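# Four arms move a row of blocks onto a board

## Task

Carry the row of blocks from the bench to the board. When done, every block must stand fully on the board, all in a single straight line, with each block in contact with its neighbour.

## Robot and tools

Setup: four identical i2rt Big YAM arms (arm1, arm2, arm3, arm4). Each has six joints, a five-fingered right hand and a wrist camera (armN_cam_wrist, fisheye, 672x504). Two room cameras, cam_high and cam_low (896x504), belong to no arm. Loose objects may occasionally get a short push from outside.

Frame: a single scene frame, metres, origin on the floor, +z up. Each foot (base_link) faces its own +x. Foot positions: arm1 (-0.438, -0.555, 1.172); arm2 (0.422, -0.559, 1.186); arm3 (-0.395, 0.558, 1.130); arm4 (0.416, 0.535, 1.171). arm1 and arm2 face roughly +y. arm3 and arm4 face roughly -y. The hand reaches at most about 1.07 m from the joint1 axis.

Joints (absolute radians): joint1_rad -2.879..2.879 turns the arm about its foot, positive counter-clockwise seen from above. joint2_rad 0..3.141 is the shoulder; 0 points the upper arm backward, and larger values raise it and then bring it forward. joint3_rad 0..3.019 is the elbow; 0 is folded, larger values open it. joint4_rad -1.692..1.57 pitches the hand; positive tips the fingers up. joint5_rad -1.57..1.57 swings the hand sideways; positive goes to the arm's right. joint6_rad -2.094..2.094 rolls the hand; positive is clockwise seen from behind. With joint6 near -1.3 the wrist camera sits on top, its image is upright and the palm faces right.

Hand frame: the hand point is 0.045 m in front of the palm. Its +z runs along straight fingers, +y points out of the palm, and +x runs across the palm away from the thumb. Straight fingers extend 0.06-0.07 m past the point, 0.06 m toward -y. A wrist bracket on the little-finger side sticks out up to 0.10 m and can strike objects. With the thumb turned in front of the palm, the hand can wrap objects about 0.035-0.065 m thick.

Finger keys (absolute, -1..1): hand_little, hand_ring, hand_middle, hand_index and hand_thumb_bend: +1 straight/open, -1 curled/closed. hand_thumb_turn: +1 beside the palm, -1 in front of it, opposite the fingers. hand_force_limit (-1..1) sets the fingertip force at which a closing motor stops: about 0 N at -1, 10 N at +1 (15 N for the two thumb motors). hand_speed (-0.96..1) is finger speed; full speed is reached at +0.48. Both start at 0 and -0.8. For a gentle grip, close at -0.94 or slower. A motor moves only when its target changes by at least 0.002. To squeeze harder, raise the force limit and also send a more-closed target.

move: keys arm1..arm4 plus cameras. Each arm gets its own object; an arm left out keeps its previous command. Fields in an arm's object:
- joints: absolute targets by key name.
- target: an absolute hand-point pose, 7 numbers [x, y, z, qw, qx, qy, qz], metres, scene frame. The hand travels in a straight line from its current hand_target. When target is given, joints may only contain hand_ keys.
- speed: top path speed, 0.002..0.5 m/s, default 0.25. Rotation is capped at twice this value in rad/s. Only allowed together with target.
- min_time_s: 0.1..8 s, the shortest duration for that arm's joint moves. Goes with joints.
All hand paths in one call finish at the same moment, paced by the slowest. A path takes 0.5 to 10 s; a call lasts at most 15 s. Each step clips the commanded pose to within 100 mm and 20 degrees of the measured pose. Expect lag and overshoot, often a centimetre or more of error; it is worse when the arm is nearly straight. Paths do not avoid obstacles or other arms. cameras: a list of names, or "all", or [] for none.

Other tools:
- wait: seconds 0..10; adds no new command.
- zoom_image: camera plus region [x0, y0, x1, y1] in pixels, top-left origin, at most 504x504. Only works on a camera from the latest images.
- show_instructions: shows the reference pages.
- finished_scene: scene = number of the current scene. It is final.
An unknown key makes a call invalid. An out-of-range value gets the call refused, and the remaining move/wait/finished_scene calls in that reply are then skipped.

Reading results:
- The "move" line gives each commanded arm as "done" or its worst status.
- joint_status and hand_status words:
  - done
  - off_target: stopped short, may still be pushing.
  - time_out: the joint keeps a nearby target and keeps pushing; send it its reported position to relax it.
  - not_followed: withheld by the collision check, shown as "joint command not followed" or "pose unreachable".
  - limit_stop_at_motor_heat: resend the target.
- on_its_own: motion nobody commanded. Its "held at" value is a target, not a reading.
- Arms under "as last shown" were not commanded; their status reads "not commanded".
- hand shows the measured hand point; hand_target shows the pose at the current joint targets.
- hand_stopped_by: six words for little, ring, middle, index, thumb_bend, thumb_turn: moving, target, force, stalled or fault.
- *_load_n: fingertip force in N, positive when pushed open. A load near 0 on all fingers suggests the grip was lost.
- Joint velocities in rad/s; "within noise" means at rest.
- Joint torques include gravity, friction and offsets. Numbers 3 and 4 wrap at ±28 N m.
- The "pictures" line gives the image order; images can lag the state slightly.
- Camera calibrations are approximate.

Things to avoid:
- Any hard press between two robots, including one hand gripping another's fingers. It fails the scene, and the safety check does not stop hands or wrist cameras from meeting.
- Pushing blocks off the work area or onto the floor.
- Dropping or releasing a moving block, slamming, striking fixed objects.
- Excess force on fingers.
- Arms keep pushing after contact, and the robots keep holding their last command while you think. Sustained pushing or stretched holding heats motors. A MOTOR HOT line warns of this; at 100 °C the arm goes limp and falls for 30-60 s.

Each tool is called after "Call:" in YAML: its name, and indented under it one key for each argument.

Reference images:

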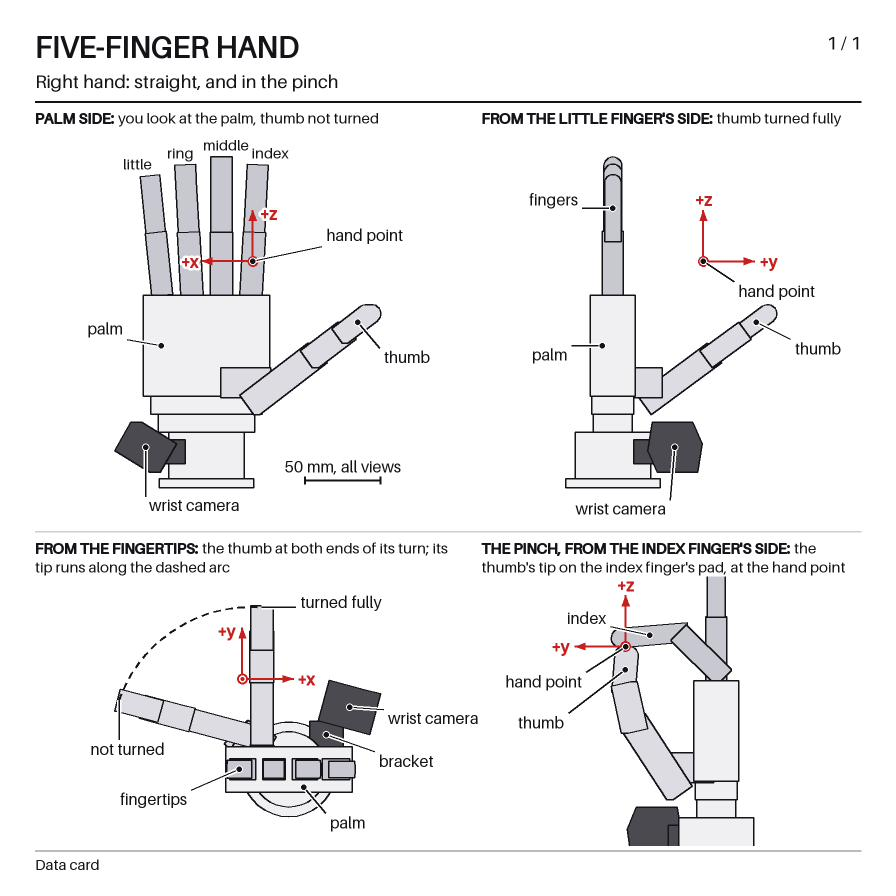

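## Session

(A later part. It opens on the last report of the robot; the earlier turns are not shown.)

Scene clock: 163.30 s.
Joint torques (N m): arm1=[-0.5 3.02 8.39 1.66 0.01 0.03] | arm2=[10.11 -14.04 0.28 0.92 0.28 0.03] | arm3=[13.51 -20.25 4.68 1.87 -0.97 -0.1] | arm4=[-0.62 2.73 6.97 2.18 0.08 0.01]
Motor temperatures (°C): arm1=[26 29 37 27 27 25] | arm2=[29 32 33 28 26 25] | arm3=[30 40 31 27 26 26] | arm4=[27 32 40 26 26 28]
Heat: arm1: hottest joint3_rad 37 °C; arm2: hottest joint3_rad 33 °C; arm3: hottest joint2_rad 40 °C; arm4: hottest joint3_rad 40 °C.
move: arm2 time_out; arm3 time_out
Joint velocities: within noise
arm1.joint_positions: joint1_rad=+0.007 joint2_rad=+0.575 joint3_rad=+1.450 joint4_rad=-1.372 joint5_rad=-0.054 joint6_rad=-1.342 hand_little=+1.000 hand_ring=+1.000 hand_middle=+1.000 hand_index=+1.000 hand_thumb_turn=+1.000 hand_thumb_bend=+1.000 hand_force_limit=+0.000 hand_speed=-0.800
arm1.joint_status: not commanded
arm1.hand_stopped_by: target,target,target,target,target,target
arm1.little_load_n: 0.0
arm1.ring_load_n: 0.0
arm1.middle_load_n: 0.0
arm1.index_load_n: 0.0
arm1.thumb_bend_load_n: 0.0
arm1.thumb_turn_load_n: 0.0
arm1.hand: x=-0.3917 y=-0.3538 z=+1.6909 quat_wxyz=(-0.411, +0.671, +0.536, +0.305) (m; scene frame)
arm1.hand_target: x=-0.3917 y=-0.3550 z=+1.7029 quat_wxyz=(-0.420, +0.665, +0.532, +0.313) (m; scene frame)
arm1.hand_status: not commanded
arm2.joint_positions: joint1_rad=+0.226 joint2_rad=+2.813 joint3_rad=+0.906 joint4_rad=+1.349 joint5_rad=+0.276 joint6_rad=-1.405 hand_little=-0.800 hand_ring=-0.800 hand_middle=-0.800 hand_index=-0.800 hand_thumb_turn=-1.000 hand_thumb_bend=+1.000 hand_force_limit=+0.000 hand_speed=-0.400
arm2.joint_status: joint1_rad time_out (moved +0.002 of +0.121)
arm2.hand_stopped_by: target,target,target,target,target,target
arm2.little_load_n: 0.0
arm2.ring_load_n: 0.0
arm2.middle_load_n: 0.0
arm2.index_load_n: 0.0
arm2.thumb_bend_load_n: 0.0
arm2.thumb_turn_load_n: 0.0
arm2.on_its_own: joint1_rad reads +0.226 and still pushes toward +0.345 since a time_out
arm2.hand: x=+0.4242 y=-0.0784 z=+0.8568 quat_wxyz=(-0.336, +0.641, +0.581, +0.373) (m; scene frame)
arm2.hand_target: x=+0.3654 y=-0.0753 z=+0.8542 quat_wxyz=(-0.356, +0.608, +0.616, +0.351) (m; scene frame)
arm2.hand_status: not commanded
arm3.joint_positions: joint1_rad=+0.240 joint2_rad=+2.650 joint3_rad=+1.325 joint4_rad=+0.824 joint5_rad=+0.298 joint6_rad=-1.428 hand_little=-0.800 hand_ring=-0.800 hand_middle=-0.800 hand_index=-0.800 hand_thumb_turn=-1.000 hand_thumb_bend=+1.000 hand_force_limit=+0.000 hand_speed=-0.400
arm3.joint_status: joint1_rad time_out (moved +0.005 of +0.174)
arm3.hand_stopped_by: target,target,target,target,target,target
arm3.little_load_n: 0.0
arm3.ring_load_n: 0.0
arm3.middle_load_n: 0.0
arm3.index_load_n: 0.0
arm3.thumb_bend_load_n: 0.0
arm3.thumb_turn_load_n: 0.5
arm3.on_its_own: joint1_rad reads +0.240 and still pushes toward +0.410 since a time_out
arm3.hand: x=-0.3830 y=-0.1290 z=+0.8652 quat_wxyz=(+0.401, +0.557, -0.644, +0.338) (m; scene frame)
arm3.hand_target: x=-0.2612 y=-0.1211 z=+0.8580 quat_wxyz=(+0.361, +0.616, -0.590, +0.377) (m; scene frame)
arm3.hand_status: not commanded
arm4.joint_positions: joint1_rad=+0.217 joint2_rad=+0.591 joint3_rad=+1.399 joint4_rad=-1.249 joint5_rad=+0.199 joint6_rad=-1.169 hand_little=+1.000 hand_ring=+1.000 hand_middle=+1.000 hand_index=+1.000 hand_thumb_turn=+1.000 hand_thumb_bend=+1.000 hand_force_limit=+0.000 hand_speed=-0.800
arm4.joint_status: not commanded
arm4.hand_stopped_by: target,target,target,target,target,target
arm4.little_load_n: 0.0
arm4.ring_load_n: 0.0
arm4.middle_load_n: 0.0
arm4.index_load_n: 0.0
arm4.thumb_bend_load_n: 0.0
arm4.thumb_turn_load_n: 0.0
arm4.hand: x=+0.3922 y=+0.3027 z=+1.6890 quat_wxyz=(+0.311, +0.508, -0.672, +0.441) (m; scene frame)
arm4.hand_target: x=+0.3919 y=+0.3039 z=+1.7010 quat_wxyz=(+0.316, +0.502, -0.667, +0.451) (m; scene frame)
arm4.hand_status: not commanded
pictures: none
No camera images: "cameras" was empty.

Call:
move:
  arm2: {"joints":{"joint1_rad":0.355,"joint2_rad":2.646,"joint3_rad":0.847,"joint4_rad":1.313,"joint5_rad":0.195},"min_time_s":3}
  arm3: {"joints":{"joint1_rad":0.43,"joint2_rad":2.472,"joint3_rad":1.288,"joint4_rad":0.783,"joint5_rad":0.21},"min_time_s":3}
  cameras: ["cam_high","cam_low","arm1_cam_wrist"]

Scene clock: 174.83 s.
Joint torques (N m): arm1=[-0.56 3.25 8.38 1.7 0.01 0.02] | arm2=[8.47 -19.49 1.55 2.76 -1.17 0.06] | arm3=[15.09 -30.97 6.53 2.73 -1.43 -0.04] | arm4=[-0.67 2.84 6.98 2.17 0.07 0]
Motor temperatures (°C): arm1=[26 29 38 27 27 25] | arm2=[29 32 33 28 26 25] | arm3=[31 40 31 27 27 26] | arm4=[26 32 40 26 26 28]
Heat: arm1: hottest joint3_rad 38 °C; arm2: hottest joint3_rad 33 °C; arm3: hottest joint2_rad 40 °C; arm4: hottest joint3_rad 40 °C.
move: arm2 time_out; arm3 time_out
Joint velocities: within noise
arm1, arm4: as last shown
arm2.joint_positions: joint1_rad=+0.256 joint2_rad=+2.722 joint3_rad=+0.813 joint4_rad=+1.298 joint5_rad=+0.229 joint6_rad=-1.409 hand_little=-0.800 hand_ring=-0.800 hand_middle=-0.800 hand_index=-0.800 hand_thumb_turn=-1.000 hand_thumb_bend=+1.000 hand_force_limit=+0.000 hand_speed=-0.400
arm2.joint_status: joint1_rad time_out (moved +0.030 of +0.129); joint5_rad time_out (moved -0.047 of -0.081); the others done
arm2.hand_stopped_by: target,target,target,target,target,target
arm2.little_load_n: 0.0
arm2.ring_load_n: 0.0
arm2.middle_load_n: 0.0
arm2.index_load_n: 0.0
arm2.thumb_bend_load_n: 0.0
arm2.thumb_turn_load_n: 0.0
arm2.on_its_own: joint1_rad reads +0.256 and still pushes toward +0.355 since a time_out; joint5_rad reads +0.229 and still pushes toward +0.195 since a time_out
arm2.hand: x=+0.4052 y=-0.0933 z=+0.8789 quat_wxyz=(-0.332, +0.631, +0.613, +0.341) (m; scene frame)
arm2.hand_target: x=+0.3345 y=-0.0477 z=+0.9178 quat_wxyz=(-0.407, +0.583, +0.619, +0.335) (m; scene frame)
arm2.hand_status: not commanded
arm3.joint_positions: joint1_rad=+0.249 joint2_rad=+2.591 joint3_rad=+1.240 joint4_rad=+0.762 joint5_rad=+0.250 joint6_rad=-1.428 hand_little=-0.800 hand_ring=-0.800 hand_middle=-0.800 hand_index=-0.800 hand_thumb_turn=-1.000 hand_thumb_bend=+1.000 hand_force_limit=+0.000 hand_speed=-0.400
arm3.joint_status: joint1_rad time_out (moved +0.009 of +0.190); joint5_rad time_out (moved -0.048 of -0.088); the others done
arm3.hand_stopped_by: target,target,target,target,target,target
arm3.little_load_n: 0.0
arm3.ring_load_n: 0.0
arm3.middle_load_n: 0.5
arm3.index_load_n: 0.0
arm3.thumb_bend_load_n: 0.0
arm3.thumb_turn_load_n: 0.0
arm3.on_its_own: joint1_rad reads +0.249 and still pushes toward +0.430 since a time_out; joint5_rad reads +0.250 and still pushes toward +0.210 since a time_out
arm3.hand: x=-0.3742 y=-0.1006 z=+0.8645 quat_wxyz=(+0.364, +0.589, -0.646, +0.321) (m; scene frame)
arm3.hand_target: x=-0.2234 y=-0.1516 z=+0.9621 quat_wxyz=(+0.356, +0.610, -0.560, +0.433) (m; scene frame)
arm3.hand_status: not commanded
pictures: arm1_cam_wrist, cam_high, cam_low
camera_calibration:
arm1_cam_wrist: T_world_to_cam=[[0.997271, 0.0499253, 0.0543871, 0.307603], [0.0704024, -0.864889, -0.497001, 0.56352], [0.0222259, 0.499474, -0.866044, 1.76417], [0, 0, 0, 1]] pos_world=[-0.385647, -0.409132, 1.79119]

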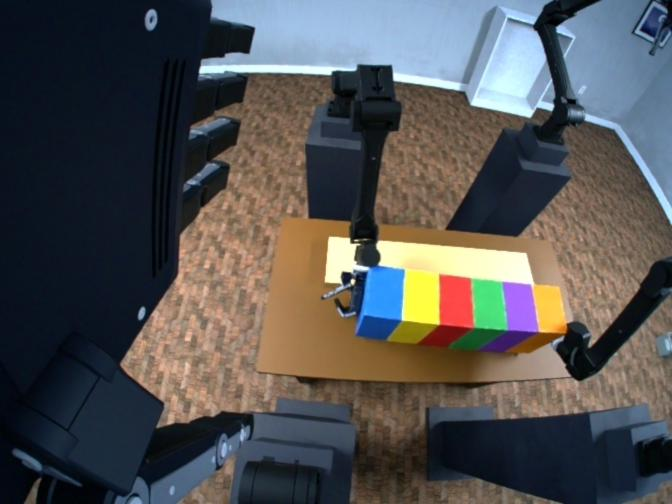

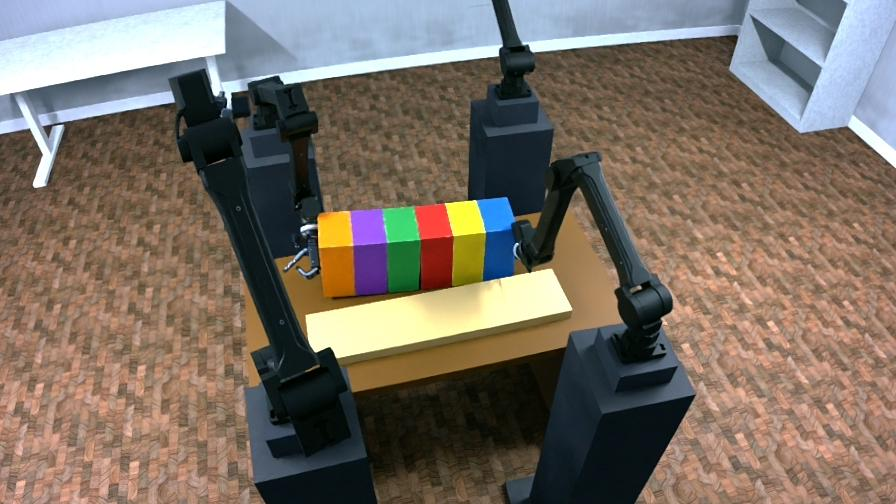

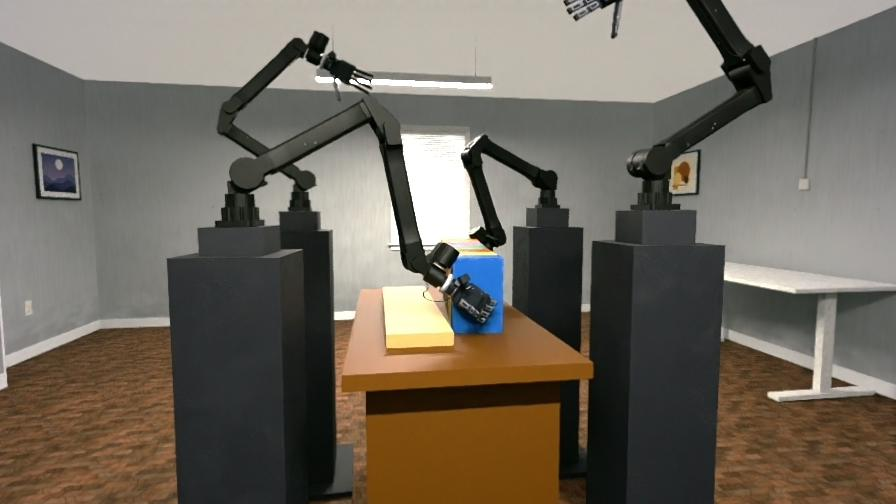

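Call:
move:
  arm2: {"joints":{"joint1_rad":0.365,"joint2_rad":2.635,"joint3_rad":0.885,"joint4_rad":1.33,"joint5_rad":0.2},"min_time_s":2.5}
  arm3: {"joints":{"joint1_rad":0.435,"joint2_rad":2.41,"joint3_rad":1.37,"joint4_rad":0.83,"joint5_rad":0.22},"min_time_s":2.5}
  cameras: ["cam_high","cam_low","arm1_cam_wrist"]

Call:
zoom_image:
  camera: "cam_low"
  region: [340, 220, 540, 360]

Call:
zoom_image:
  camera: "cam_high"
  region: [240, 170, 580, 370]

Scene clock: 195.77 s.
Joint torques (N m): arm1=[-0.73 3.14 8.39 1.77 0.03 0.01] | arm2=[9.29 -20.07 4.78 3.54 -0.9 0.06] | arm3=[15.09 -33.49 12.42 4.78 -1.55 0.07] | arm4=[-0.67 3.02 6.94 2.14 0.08 0.01]
Motor temperatures (°C): arm1=[26 29 38 27 27 25] | arm2=[29 33 33 28 28 25] | arm3=[32 41 31 28 29 26] | arm4=[26 32 40 26 26 28]
Heat: arm1: hottest joint3_rad 38 °C; arm2: hottest joint2_rad 33 °C; arm3: hottest joint2_rad 41 °C; arm4: hottest joint3_rad 40 °C.
move: arm2 time_out; arm3 time_out
Joint velocities: within noise
arm1, arm4: as last shown
arm2.joint_positions: joint1_rad=+0.256 joint2_rad=+2.718 joint3_rad=+0.813 joint4_rad=+1.298 joint5_rad=+0.227 joint6_rad=-1.410 hand_little=-0.800 hand_ring=-0.800 hand_middle=-0.800 hand_index=-0.800 hand_thumb_turn=-1.000 hand_thumb_bend=+1.000 hand_force_limit=+0.000 hand_speed=-0.400
arm2.joint_status: joint1_rad time_out (moved +0.000 of +0.109); the others done
arm2.hand_stopped_by: target,target,target,target,target,target
arm2.little_load_n: 0.0
arm2.ring_load_n: 0.5
arm2.middle_load_n: 0.0
arm2.index_load_n: 0.0
arm2.thumb_bend_load_n: 0.0
arm2.thumb_turn_load_n: 0.0
arm2.on_its_own: joint1_rad reads +0.256 and still pushes toward +0.365 since a time_out
arm2.hand: x=+0.4044 y=-0.0914 z=+0.8807 quat_wxyz=(-0.334, +0.630, +0.612, +0.342) (m; scene frame)
arm2.hand_target: x=+0.3210 y=-0.0239 z=+0.9325 quat_wxyz=(-0.432, +0.571, +0.606, +0.346) (m; scene frame)
arm2.hand_status: not commanded
arm3.joint_positions: joint1_rad=+0.249 joint2_rad=+2.558 joint3_rad=+1.240 joint4_rad=+0.762 joint5_rad=+0.264 joint6_rad=-1.432 hand_little=-0.800 hand_ring=-0.800 hand_middle=-0.800 hand_index=-0.800 hand_thumb_turn=-1.000 hand_thumb_bend=+1.000 hand_force_limit=+0.000 hand_speed=-0.400
arm3.joint_status: joint1_rad time_out (moved +0.000 of +0.186); joint2_rad time_out (moved -0.034 of -0.181); joint3_rad time_out (moved +0.000 of +0.130); joint4_rad time_out (moved +0.000 of +0.068); joint5_rad time_out (moved +0.014 of -0.030)
arm3.hand_stopped_by: target,target,target,target,target,target
arm3.little_load_n: 0.5
arm3.ring_load_n: 0.0
arm3.middle_load_n: 0.0
arm3.index_load_n: 0.0
arm3.thumb_bend_load_n: 0.0
arm3.thumb_turn_load_n: 0.0
arm3.on_its_own: joint1_rad reads +0.249 and still pushes toward +0.435 since a time_out; joint2_rad reads +2.558 and still pushes toward +2.410 since a time_out; joint3_rad reads +1.240 and still pushes toward +1.353 since a time_out; joint4_rad reads +0.762 and still pushes toward +0.830 since a time_out; joint5_rad reads +0.264 and still pushes toward +0.220 since a time_out
arm3.hand: x=-0.3745 y=-0.1127 z=+0.8869 quat_wxyz=(+0.377, +0.581, -0.642, +0.329) (m; scene frame)
arm3.hand_target: x=-0.2029 y=-0.1975 z=+1.0438 quat_wxyz=(+0.388, +0.565, -0.535, +0.495) (m; scene frame)
arm3.hand_status: not commanded
pictures: arm1_cam_wrist, cam_high, cam_low
camera_calibration:
arm1_cam_wrist: T_world_to_cam=[[0.997271, 0.0499253, 0.0543871, 0.307603], [0.0704024, -0.864889, -0.497001, 0.56352], [0.0222259, 0.499474, -0.866044, 1.76417], [0, 0, 0, 1]] pos_world=[-0.385647, -0.409132, 1.79119]

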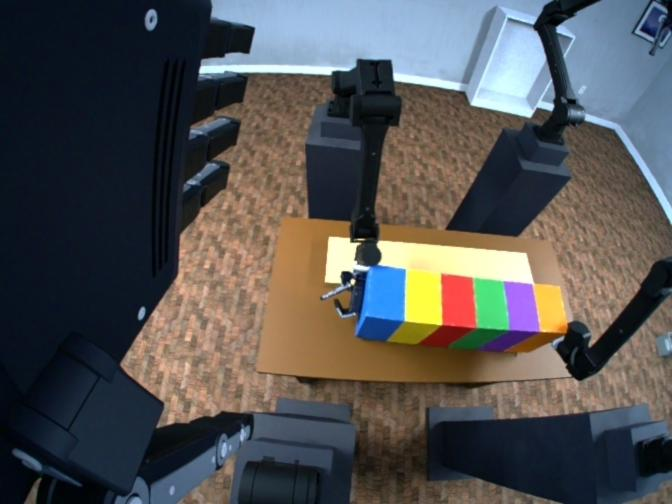

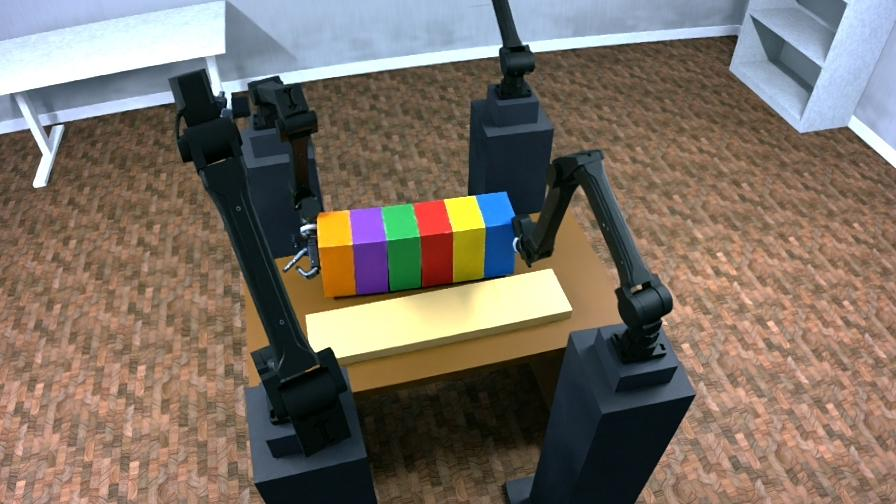

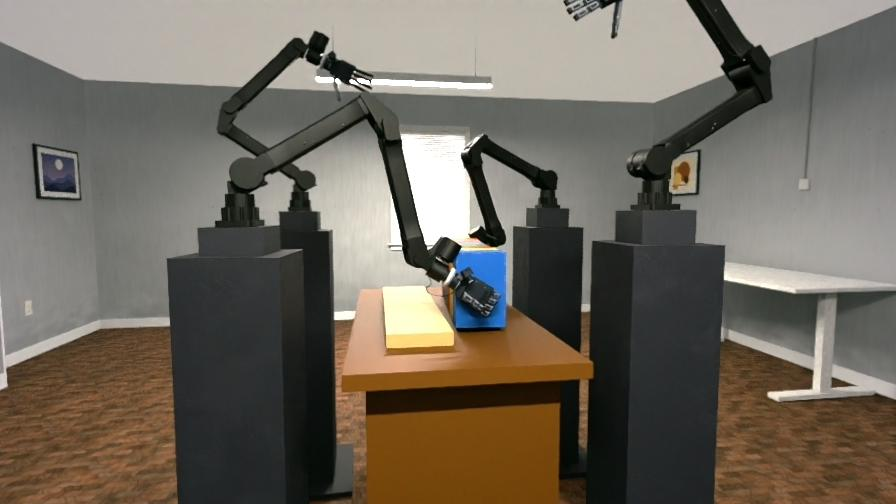

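Scaled by 2.520 from the camera's 896x504 image, which has a finer 1280x720 frame.

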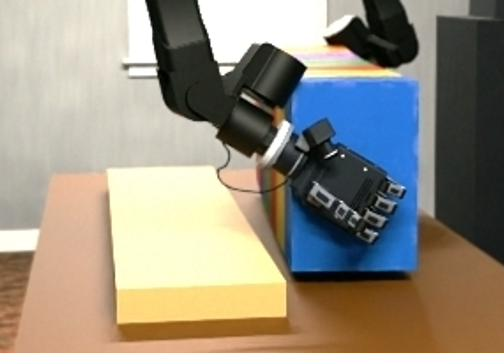

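Scaled by 1.482 from the camera's 896x504 image, which has a finer 1280x720 frame.

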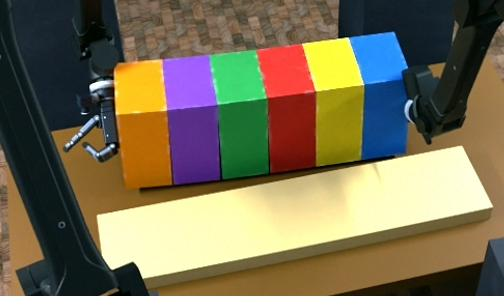

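Call:
move:
  arm2: {"joints":{"joint1_rad":0.357,"joint2_rad":2.443,"joint3_rad":0.79,"joint4_rad":1.17,"joint5_rad":0.225},"min_time_s":3.5}
  arm3: {"joints":{"joint1_rad":0.435,"joint2_rad":2.291,"joint3_rad":1.335,"joint4_rad":0.66,"joint5_rad":0.24},"min_time_s":3.5}
  cameras: ["cam_high","cam_low"]

Call:
zoom_image:
  camera: "cam_low"
  region: [340, 220, 540, 360]

Call:
zoom_image:
  camera: "cam_high"
  region: [240, 170, 580, 370]

Scene clock: 229.47 s.
Joint torques (N m): arm1=[-0.91 2.9 8.4 1.7 0.01 0.02] | arm2=[9.52 -19.02 3.4 2.58 -0.7 0.06] | arm3=[17.9 -32.32 11.59 3.32 -1.69 0.02] | arm4=[-0.67 2.78 6.95 2.22 0.07 -0.01]
Motor temperatures (°C): arm1=[26 29 38 27 27 25] | arm2=[29 35 34 28 28 25] | arm3=[33 48 35 28 32 26] | arm4=[26 32 41 26 26 28]
Heat: arm1: hottest joint3_rad 38 °C; arm2: hottest joint2_rad 35 °C; arm3: hottest joint2_rad 48 °C; arm4: hottest joint3_rad 41 °C.
move: arm2 time_out; arm3 time_out
Joint velocities: within noise
arm1, arm4: as last shown
arm2.joint_positions: joint1_rad=+0.246 joint2_rad=+2.511 joint3_rad=+0.748 joint4_rad=+1.159 joint5_rad=+0.248 joint6_rad=-1.410 hand_little=-0.800 hand_ring=-0.800 hand_middle=-0.800 hand_index=-0.800 hand_thumb_turn=-1.000 hand_thumb_bend=+1.000 hand_force_limit=+0.000 hand_speed=-0.400
arm2.joint_status: joint1_rad time_out (moved -0.011 of +0.101); the others done
arm2.hand_stopped_by: target,target,target,target,target,target
arm2.little_load_n: 0.0
arm2.ring_load_n: 0.0
arm2.middle_load_n: 0.0
arm2.index_load_n: 0.0
arm2.thumb_bend_load_n: 0.0
arm2.thumb_turn_load_n: 0.0
arm2.on_its_own: joint1_rad reads +0.246 and still pushes toward +0.357 since a time_out
arm2.hand: x=+0.4069 y=-0.0679 z=+0.9433 quat_wxyz=(-0.328, +0.636, +0.604, +0.351) (m; scene frame)
arm2.hand_target: x=+0.3311 y=-0.0272 z=+0.9825 quat_wxyz=(-0.401, +0.587, +0.613, +0.345) (m; scene frame)
arm2.hand_status: not commanded
arm3.joint_positions: joint1_rad=+0.220 joint2_rad=+2.420 joint3_rad=+1.240 joint4_rad=+0.628 joint5_rad=+0.287 joint6_rad=-1.433 hand_little=-0.800 hand_ring=-0.800 hand_middle=-0.800 hand_index=-0.800 hand_thumb_turn=-1.000 hand_thumb_bend=+1.000 hand_force_limit=+0.000 hand_speed=-0.400
arm3.joint_status: joint1_rad time_out (moved -0.030 of +0.186); joint3_rad time_out (moved +0.000 of +0.095); joint5_rad time_out (moved +0.023 of -0.024); the others done
arm3.hand_stopped_by: target,target,target,target,target,target
arm3.little_load_n: 0.0
arm3.ring_load_n: 0.0
arm3.middle_load_n: 0.0
arm3.index_load_n: 0.0
arm3.thumb_bend_load_n: 0.0
arm3.thumb_turn_load_n: 0.0
arm3.on_its_own: joint1_rad reads +0.220 and still pushes toward +0.435 since a time_out; joint3_rad reads +1.240 and still pushes toward +1.335 since a time_out; joint5_rad reads +0.287 and still pushes toward +0.240 since a time_out
arm3.hand: x=-0.3943 y=-0.1369 z=+0.9531 quat_wxyz=(+0.390, +0.566, -0.653, +0.318) (m; scene frame)
arm3.hand_target: x=-0.2072 y=-0.1960 z=+1.0868 quat_wxyz=(+0.383, +0.578, -0.549, +0.466) (m; scene frame)
arm3.hand_status: not commanded
pictures: cam_high, cam_low

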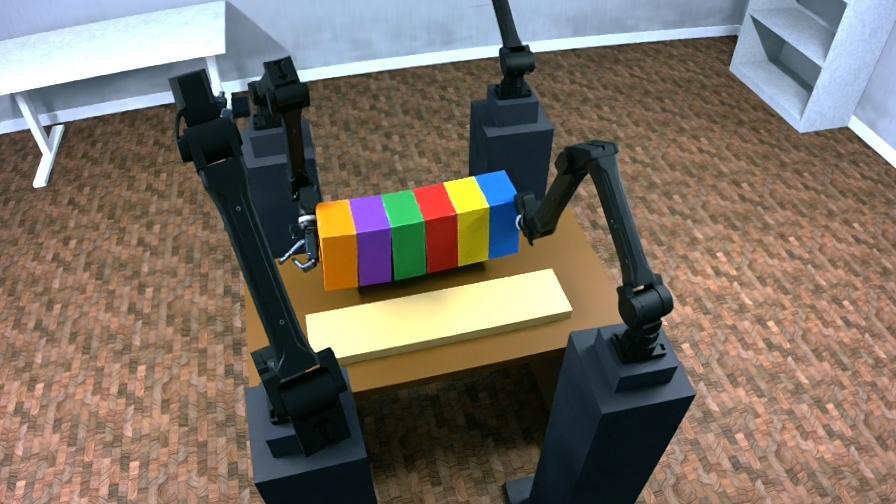

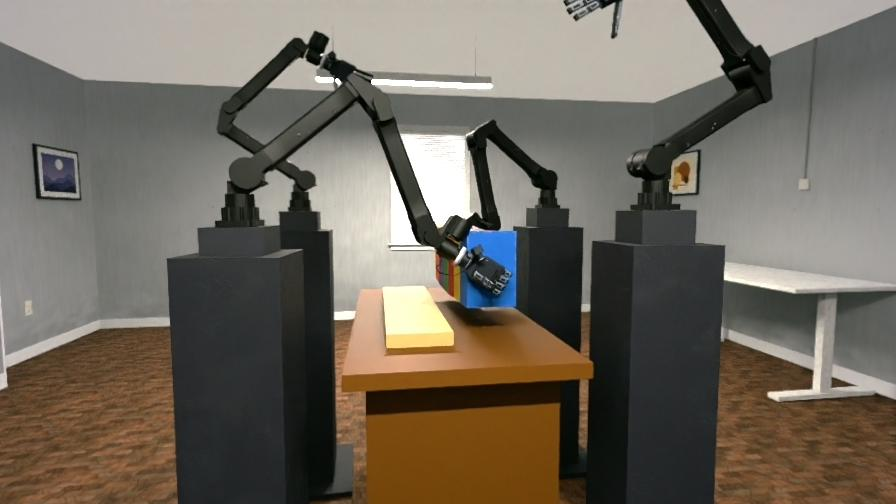

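Scaled by 2.520 from the camera's 896x504 image, which has a finer 1280x720 frame.

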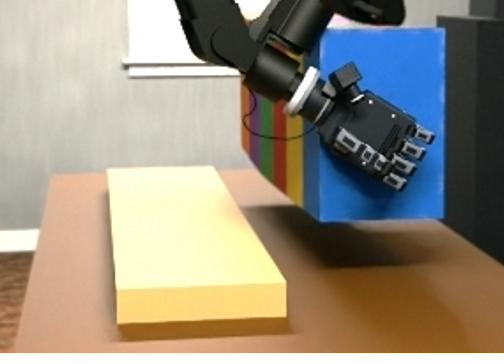

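Scaled by 1.482 from the camera's 896x504 image, which has a finer 1280x720 frame.

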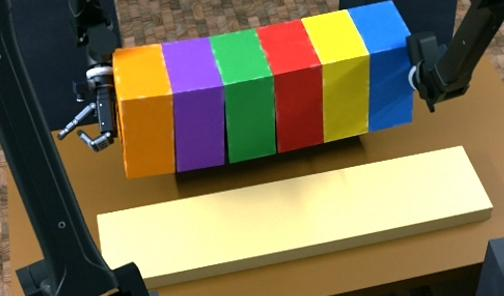

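Call:
zoom_image:
  camera: "cam_high"
  region: [300, 160, 430, 300]

Call:
zoom_image:
  camera: "cam_high"
  region: [410, 160, 540, 300]

Scaled by 3.600 from the camera's 896x504 image, which has a finer 1280x720 frame.

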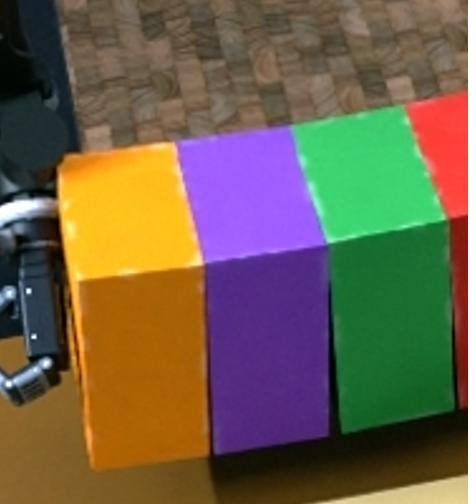

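Scaled by 3.600 from the camera's 896x504 image, which has a finer 1280x720 frame.

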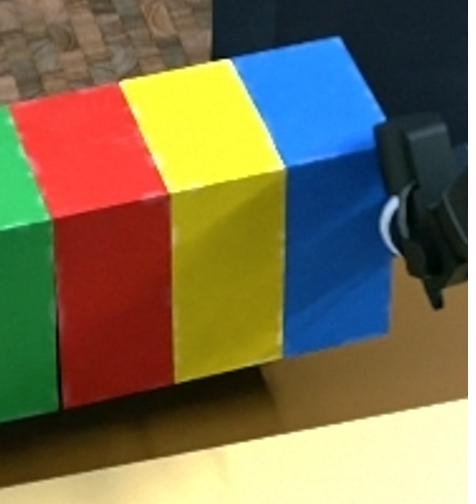

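Call:
move:
  arm2: {"joints":{"joint1_rad":0.337,"joint2_rad":2.418,"joint3_rad":1.052,"joint4_rad":0.905,"joint5_rad":0.155},"min_time_s":4.5}
  arm3: {"joints":{"joint1_rad":0.45,"joint2_rad":2.218,"joint3_rad":1.05,"joint4_rad":0.88,"joint5_rad":0.287},"min_time_s":4.5}
  cameras: ["cam_high","cam_low"]

Call:
zoom_image:
  camera: "cam_low"
  region: [340, 220, 540, 360]

Call:
zoom_image:
  camera: "cam_high"
  region: [240, 170, 580, 370]

Scene clock: 297.37 s.
Joint torques (N m): arm1=[-0.73 3.19 8.44 1.76 0.02 0.03] | arm2=[11.87 -20.89 11.07 3.49 -2.47 0.39] | arm3=[17.79 -25.76 6.3 4.79 -2.76 0.86] | arm4=[-0.62 3.02 6.94 2.18 0.08 0.01]
Motor temperatures (°C): arm1=[26 29 38 27 27 25] | arm2=[30 39 35 28 30 25] | arm3=[35 54 38 28 38 26] | arm4=[26 32 41 26 26 28]
Heat: arm1: hottest joint3_rad 38 °C; arm2: hottest joint2_rad 39 °C; arm3: hottest joint2_rad 54 °C; arm4: hottest joint3_rad 41 °C.
move: arm2 time_out; arm3 time_out
Joint velocities: within noise
arm1, arm4: as last shown
arm2.joint_positions: joint1_rad=+0.196 joint2_rad=+2.489 joint3_rad=+0.931 joint4_rad=+0.872 joint5_rad=+0.221 joint6_rad=-1.445 hand_little=-0.800 hand_ring=-0.800 hand_middle=-0.800 hand_index=-0.800 hand_thumb_turn=-1.000 hand_thumb_bend=+1.000 hand_force_limit=+0.000 hand_speed=-0.400
arm2.joint_status: joint1_rad time_out (moved -0.049 of +0.091); joint3_rad time_out (moved +0.183 of +0.304); joint5_rad time_out (moved -0.027 of -0.093); the others done
arm2.hand_stopped_by: target,target,target,target,target,target
arm2.little_load_n: 0.0
arm2.ring_load_n: 0.0
arm2.middle_load_n: 0.0
arm2.index_load_n: 0.0
arm2.thumb_bend_load_n: 0.0
arm2.thumb_turn_load_n: 0.5
arm2.on_its_own: joint1_rad reads +0.196 and still pushes toward +0.337 since a time_out; joint3_rad reads +0.931 and still pushes toward +1.044 since a time_out; joint5_rad reads +0.221 and still pushes toward +0.155 since a time_out; joint6_rad reads -1.445 and still pushes toward -1.397 since a time_out
arm2.hand: x=+0.4160 y=-0.0069 z=+0.9307 quat_wxyz=(-0.291, +0.646, +0.621, +0.336) (m; scene frame)
arm2.hand_target: x=+0.2944 y=+0.0731 z=+0.9983 quat_wxyz=(-0.420, +0.579, +0.618, +0.327) (m; scene frame)
arm2.hand_status: not commanded
arm3.joint_positions: joint1_rad=+0.219 joint2_rad=+2.292 joint3_rad=+1.014 joint4_rad=+0.816 joint5_rad=+0.362 joint6_rad=-1.515 hand_little=-0.800 hand_ring=-0.800 hand_middle=-0.800 hand_index=-0.800 hand_thumb_turn=-1.000 hand_thumb_bend=+1.000 hand_force_limit=+0.000 hand_speed=-0.400
arm3.joint_status: joint1_rad time_out (moved +0.000 of +0.230); joint4_rad time_out (moved +0.188 of +0.252); joint5_rad time_out (moved +0.075 of +0.000); the others done
arm3.hand_stopped_by: target,target,target,target,target,target
arm3.little_load_n: 0.0
arm3.ring_load_n: 0.0
arm3.middle_load_n: 0.0
arm3.index_load_n: 0.0
arm3.thumb_bend_load_n: 0.0
arm3.thumb_turn_load_n: 0.5
arm3.on_its_own: joint1_rad reads +0.219 and still pushes toward +0.450 since a time_out; joint4_rad reads +0.816 and still pushes toward +0.880 since a time_out; joint5_rad reads +0.362 and still pushes toward +0.287 since a time_out; joint6_rad reads -1.515 and still pushes toward -1.427 since a time_out
arm3.hand: x=-0.4187 y=-0.0831 z=+1.0060 quat_wxyz=(+0.447, +0.554, -0.630, +0.311) (m; scene frame)
arm3.hand_target: x=-0.2389 y=-0.1106 z=+1.0708 quat_wxyz=(+0.396, +0.570, -0.554, +0.460) (m; scene frame)
arm3.hand_status: not commanded
pictures: cam_high, cam_low

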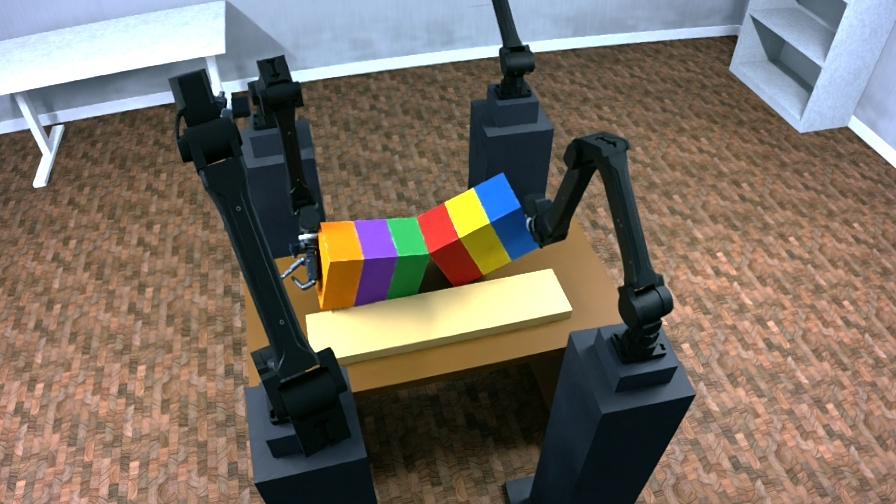

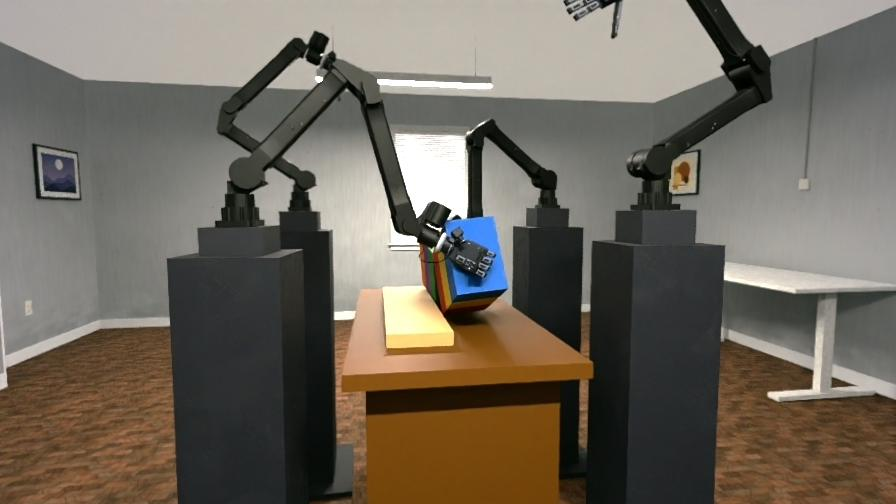

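Scaled by 2.520 from the camera's 896x504 image, which has a finer 1280x720 frame.

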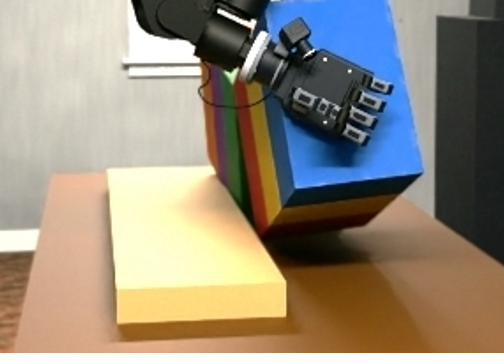

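Scaled by 1.482 from the camera's 896x504 image, which has a finer 1280x720 frame.

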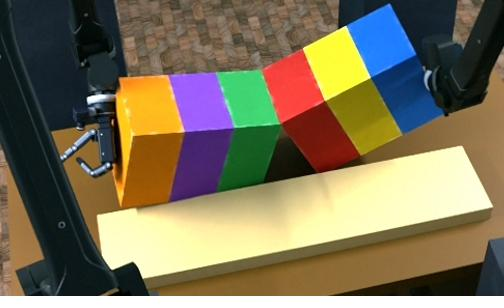

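Call:
move:
  arm2: {"joints":{"joint1_rad":0.40},"min_time_s":1.5}
  arm3: {"joints":{"joint1_rad":0.51},"min_time_s":1.5}
  cameras: ["cam_high","cam_low"]

Call:
zoom_image:
  camera: "cam_high"
  region: [240, 170, 580, 370]

Scene clock: 327.03 s.
Joint torques (N m): arm1=[-0.5 3.08 8.35 1.76 0.02 0.02] | arm2=[16.85 -20.89 11.03 3.69 -2.5 0.39] | arm3=[22.48 -26.34 6.79 4.68 -3.14 0.86] | arm4=[-0.73 2.73 6.97 2.14 0.08 0.01]
Motor temperatures (°C): arm1=[26 29 38 27 27 25] | arm2=[30 38 40 28 37 26] | arm3=[36 48 37 29 48 27] | arm4=[26 32 41 26 26 28]
Heat: arm1: hottest joint3_rad 38 °C; arm2: hottest joint3_rad 40 °C; arm3: hottest joint2_rad 48 °C; arm4: hottest joint3_rad 41 °C.
move: arm2 time_out; arm3 time_out
Joint velocities: within noise
arm1, arm4: as last shown
arm2.joint_positions: joint1_rad=+0.197 joint2_rad=+2.489 joint3_rad=+0.931 joint4_rad=+0.868 joint5_rad=+0.222 joint6_rad=-1.445 hand_little=-0.800 hand_ring=-0.800 hand_middle=-0.800 hand_index=-0.800 hand_thumb_turn=-1.000 hand_thumb_bend=+1.000 hand_force_limit=+0.000 hand_speed=-0.400
arm2.joint_status: joint1_rad time_out (moved +0.001 of +0.204)
arm2.hand_stopped_by: target,target,target,target,target,target
arm2.little_load_n: 0.0
arm2.ring_load_n: 0.0
arm2.middle_load_n: 0.0
arm2.index_load_n: 0.0
arm2.thumb_bend_load_n: 0.0
arm2.thumb_turn_load_n: 0.0
arm2.on_its_own: joint1_rad reads +0.197 and still pushes toward +0.400 since a time_out; joint3_rad reads +0.931 and still pushes toward +1.044 since a time_out; joint5_rad reads +0.222 and still pushes toward +0.155 since a time_out; joint6_rad reads -1.445 and still pushes toward -1.397 since a time_out
arm2.hand: x=+0.4157 y=-0.0077 z=+0.9301 quat_wxyz=(-0.289, +0.646, +0.622, +0.335) (m; scene frame)
arm2.hand_target: x=+0.2550 y=+0.0638 z=+0.9982 quat_wxyz=(-0.429, +0.559, +0.636, +0.314) (m; scene frame)
arm2.hand_status: not commanded
arm3.joint_positions: joint1_rad=+0.229 joint2_rad=+2.292 joint3_rad=+1.008 joint4_rad=+0.816 joint5_rad=+0.378 joint6_rad=-1.520 hand_little=-0.800 hand_ring=-0.800 hand_middle=-0.800 hand_index=-0.800 hand_thumb_turn=-1.000 hand_thumb_bend=+1.000 hand_force_limit=+0.000 hand_speed=-0.400
arm3.joint_status: joint1_rad time_out (moved +0.010 of +0.291)
arm3.hand_stopped_by: target,target,target,target,target,target
arm3.little_load_n: 0.0
arm3.ring_load_n: 0.0
arm3.middle_load_n: 0.0
arm3.index_load_n: 0.5
arm3.thumb_bend_load_n: 0.0
arm3.thumb_turn_load_n: 0.0
arm3.on_its_own: joint1_rad reads +0.229 and still pushes toward +0.510 since a time_out; joint4_rad reads +0.816 and still pushes toward +0.880 since a time_out; joint5_rad reads +0.378 and still pushes toward +0.296 since a time_out; joint6_rad reads -1.520 and still pushes toward -1.427 since a time_out
arm3.hand: x=-0.4156 y=-0.0789 z=+1.0052 quat_wxyz=(+0.450, +0.557, -0.628, +0.305) (m; scene frame)
arm3.hand_target: x=-0.2005 y=-0.0998 z=+1.0710 quat_wxyz=(+0.385, +0.584, -0.538, +0.470) (m; scene frame)
arm3.hand_status: not commanded
pictures: cam_high, cam_low

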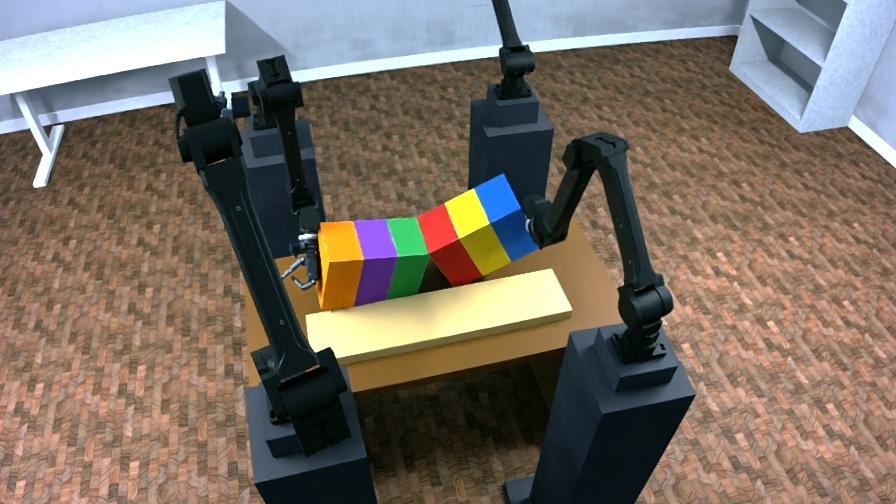

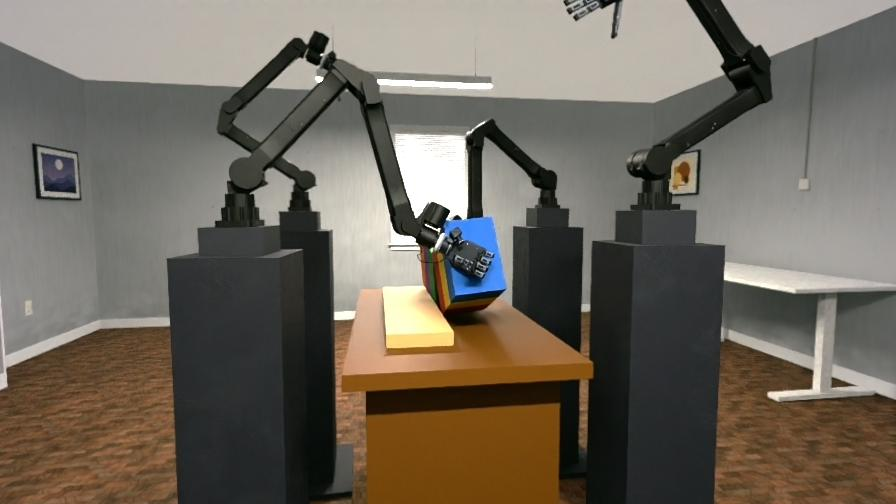

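Scaled by 1.482 from the camera's 896x504 image, which has a finer 1280x720 frame.

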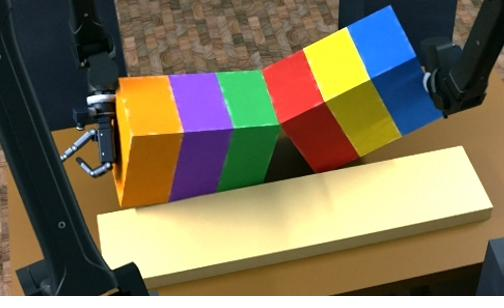

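Call:
wait:
  seconds: 0.1
  cameras: ["arm1_cam_wrist","arm4_cam_wrist"]

Call:
zoom_image:
  camera: "arm1_cam_wrist"
  region: [310, 200, 610, 400]

Call:
zoom_image:
  camera: "arm4_cam_wrist"
  region: [100, 150, 604, 504]

Scene clock: 333.57 s.
Joint torques (N m): arm1=[-0.85 3.14 8.46 1.78 0.01 0] | arm2=[16.85 -20.89 11.03 3.7 -2.5 0.39] | arm3=[22.24 -25.64 6.86 4.49 -3.07 0.88] | arm4=[-0.79 2.96 7.02 2.15 0.09 0]
Motor temperatures (°C): arm1=[26 29 38 27 27 25] | arm2=[31 38 41 29 38 26] | arm3=[37 47 37 29 51 27] | arm4=[26 32 41 26 26 28]
Heat: arm1: hottest joint3_rad 38 °C; arm2: hottest joint3_rad 41 °C; arm3: hottest joint5_rad 51 °C; arm4: hottest joint3_rad 41 °C.
Joint velocities: within noise
arm1.joint_positions: joint1_rad=+0.007 joint2_rad=+0.575 joint3_rad=+1.450 joint4_rad=-1.372 joint5_rad=-0.054 joint6_rad=-1.342 hand_little=+1.000 hand_ring=+1.000 hand_middle=+1.000 hand_index=+1.000 hand_thumb_turn=+1.000 hand_thumb_bend=+1.000 hand_force_limit=+0.000 hand_speed=-0.800
arm1.joint_status: not commanded
arm1.hand_stopped_by: target,target,target,target,target,target
arm1.little_load_n: 0.0
arm1.ring_load_n: 0.0
arm1.middle_load_n: 0.0
arm1.index_load_n: 0.0
arm1.thumb_bend_load_n: 0.0
arm1.thumb_turn_load_n: 0.0
arm1.hand: x=-0.3917 y=-0.3538 z=+1.6909 quat_wxyz=(-0.411, +0.671, +0.536, +0.305) (m; scene frame)
arm1.hand_target: x=-0.3917 y=-0.3550 z=+1.7029 quat_wxyz=(-0.420, +0.665, +0.532, +0.313) (m; scene frame)
arm1.hand_status: not commanded
arm2.joint_positions: joint1_rad=+0.197 joint2_rad=+2.489 joint3_rad=+0.931 joint4_rad=+0.868 joint5_rad=+0.222 joint6_rad=-1.445 hand_little=-0.800 hand_ring=-0.800 hand_middle=-0.800 hand_index=-0.800 hand_thumb_turn=-1.000 hand_thumb_bend=+1.000 hand_force_limit=+0.000 hand_speed=-0.400
arm2.joint_status: joint1_rad time_out (moved +0.001 of +0.204)
arm2.hand_stopped_by: target,target,target,target,target,target
arm2.little_load_n: 0.0
arm2.ring_load_n: 0.5
arm2.middle_load_n: 0.0
arm2.index_load_n: 0.0
arm2.thumb_bend_load_n: 0.0
arm2.thumb_turn_load_n: 0.0
arm2.on_its_own: joint1_rad reads +0.197 and still pushes toward +0.400 since a time_out; joint3_rad reads +0.931 and still pushes toward +1.044 since a time_out; joint5_rad reads +0.222 and still pushes toward +0.155 since a time_out; joint6_rad reads -1.445 and still pushes toward -1.397 since a time_out
arm2.hand: x=+0.4157 y=-0.0077 z=+0.9301 quat_wxyz=(-0.289, +0.646, +0.622, +0.335) (m; scene frame)
arm2.hand_target: x=+0.2550 y=+0.0638 z=+0.9982 quat_wxyz=(-0.429, +0.559, +0.636, +0.314) (m; scene frame)
arm2.hand_status: not commanded
arm3.joint_positions: joint1_rad=+0.229 joint2_rad=+2.292 joint3_rad=+1.008 joint4_rad=+0.816 joint5_rad=+0.378 joint6_rad=-1.520 hand_little=-0.800 hand_ring=-0.800 hand_middle=-0.800 hand_index=-0.800 hand_thumb_turn=-1.000 hand_thumb_bend=+1.000 hand_force_limit=+0.000 hand_speed=-0.400
arm3.joint_status: joint1_rad time_out (moved +0.010 of +0.291)
arm3.hand_stopped_by: target,target,target,target,target,target
arm3.little_load_n: 0.0
arm3.ring_load_n: 0.0
arm3.middle_load_n: 0.0
arm3.index_load_n: 0.0
arm3.thumb_bend_load_n: 0.0
arm3.thumb_turn_load_n: 0.5
arm3.on_its_own: joint1_rad reads +0.229 and still pushes toward +0.510 since a time_out; joint4_rad reads +0.816 and still pushes toward +0.880 since a time_out; joint5_rad reads +0.378 and still pushes toward +0.296 since a time_out; joint6_rad reads -1.520 and still pushes toward -1.427 since a time_out
arm3.hand: x=-0.4156 y=-0.0789 z=+1.0052 quat_wxyz=(+0.450, +0.557, -0.628, +0.305) (m; scene frame)
arm3.hand_target: x=-0.2005 y=-0.0998 z=+1.0710 quat_wxyz=(+0.385, +0.584, -0.538, +0.470) (m; scene frame)
arm3.hand_status: not commanded
arm4.joint_positions: joint1_rad=+0.217 joint2_rad=+0.591 joint3_rad=+1.399 joint4_rad=-1.249 joint5_rad=+0.199 joint6_rad=-1.169 hand_little=+1.000 hand_ring=+1.000 hand_middle=+1.000 hand_index=+1.000 hand_thumb_turn=+1.000 hand_thumb_bend=+1.000 hand_force_limit=+0.000 hand_speed=-0.800
arm4.joint_status: not commanded
arm4.hand_stopped_by: target,target,target,target,target,target
arm4.little_load_n: 0.0
arm4.ring_load_n: 0.0
arm4.middle_load_n: 0.0
arm4.index_load_n: 0.0
arm4.thumb_bend_load_n: 0.0
arm4.thumb_turn_load_n: 0.0
arm4.hand: x=+0.3922 y=+0.3027 z=+1.6890 quat_wxyz=(+0.311, +0.508, -0.672, +0.441) (m; scene frame)
arm4.hand_target: x=+0.3919 y=+0.3039 z=+1.7010 quat_wxyz=(+0.316, +0.502, -0.667, +0.451) (m; scene frame)
arm4.hand_status: not commanded
wait: 0.10 s; at rest from the start
pictures: arm1_cam_wrist, arm4_cam_wrist
camera_calibration:
arm1_cam_wrist: T_world_to_cam=[[0.997271, 0.0499253, 0.0543871, 0.307603], [0.0704024, -0.864889, -0.497001, 0.56352], [0.0222259, 0.499474, -0.866044, 1.76417], [0, 0, 0, 1]] pos_world=[-0.385647, -0.409132, 1.79119]
arm4_cam_wrist: T_world_to_cam=[[-0.99896, -0.0375638, -0.0258261, 0.443999], [-0.0141973, 0.79474, -0.606784, 0.799502], [0.0433182, -0.605787, -0.794447, 1.62309], [0, 0, 0, 1]] pos_world=[0.384579, 0.36453, 1.78605]

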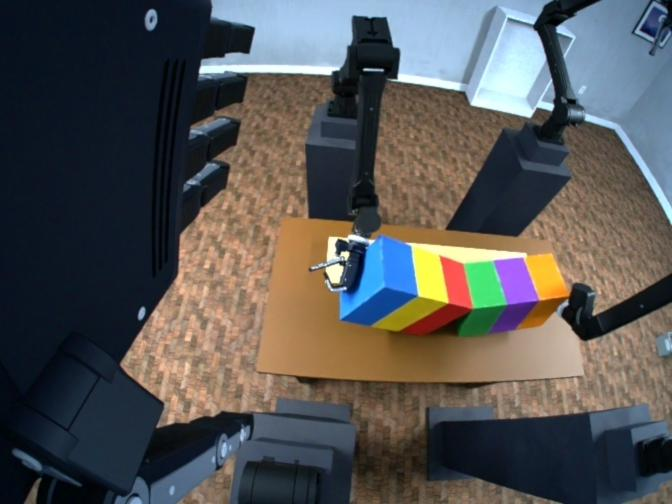

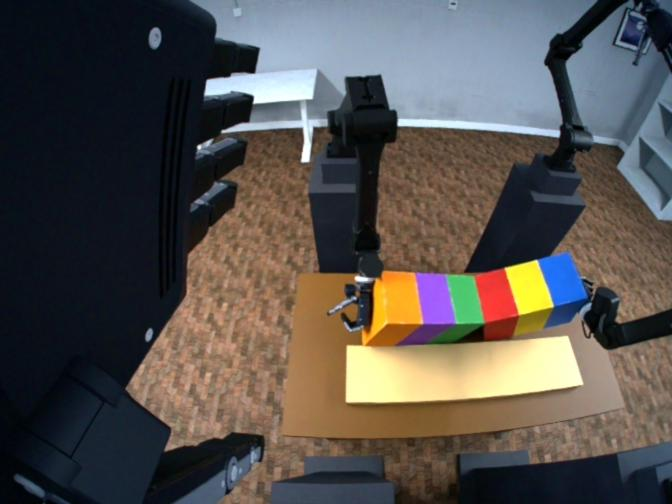

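Scaled by 1.680 from the camera's 672x504 image, which has a finer 960x720 frame.

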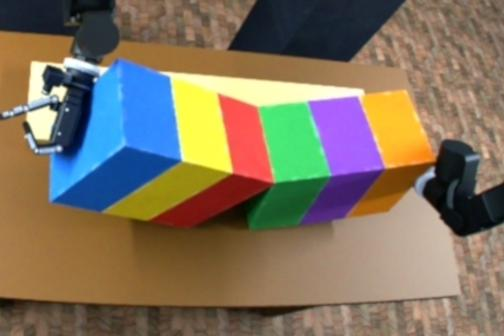

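Scaled by 1.000.

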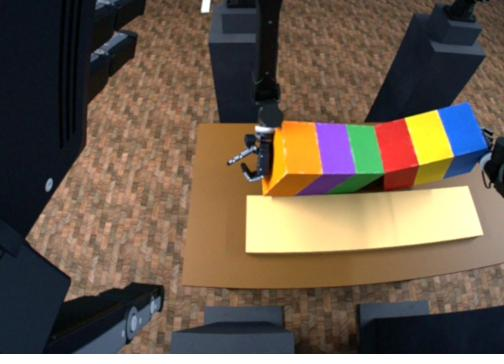

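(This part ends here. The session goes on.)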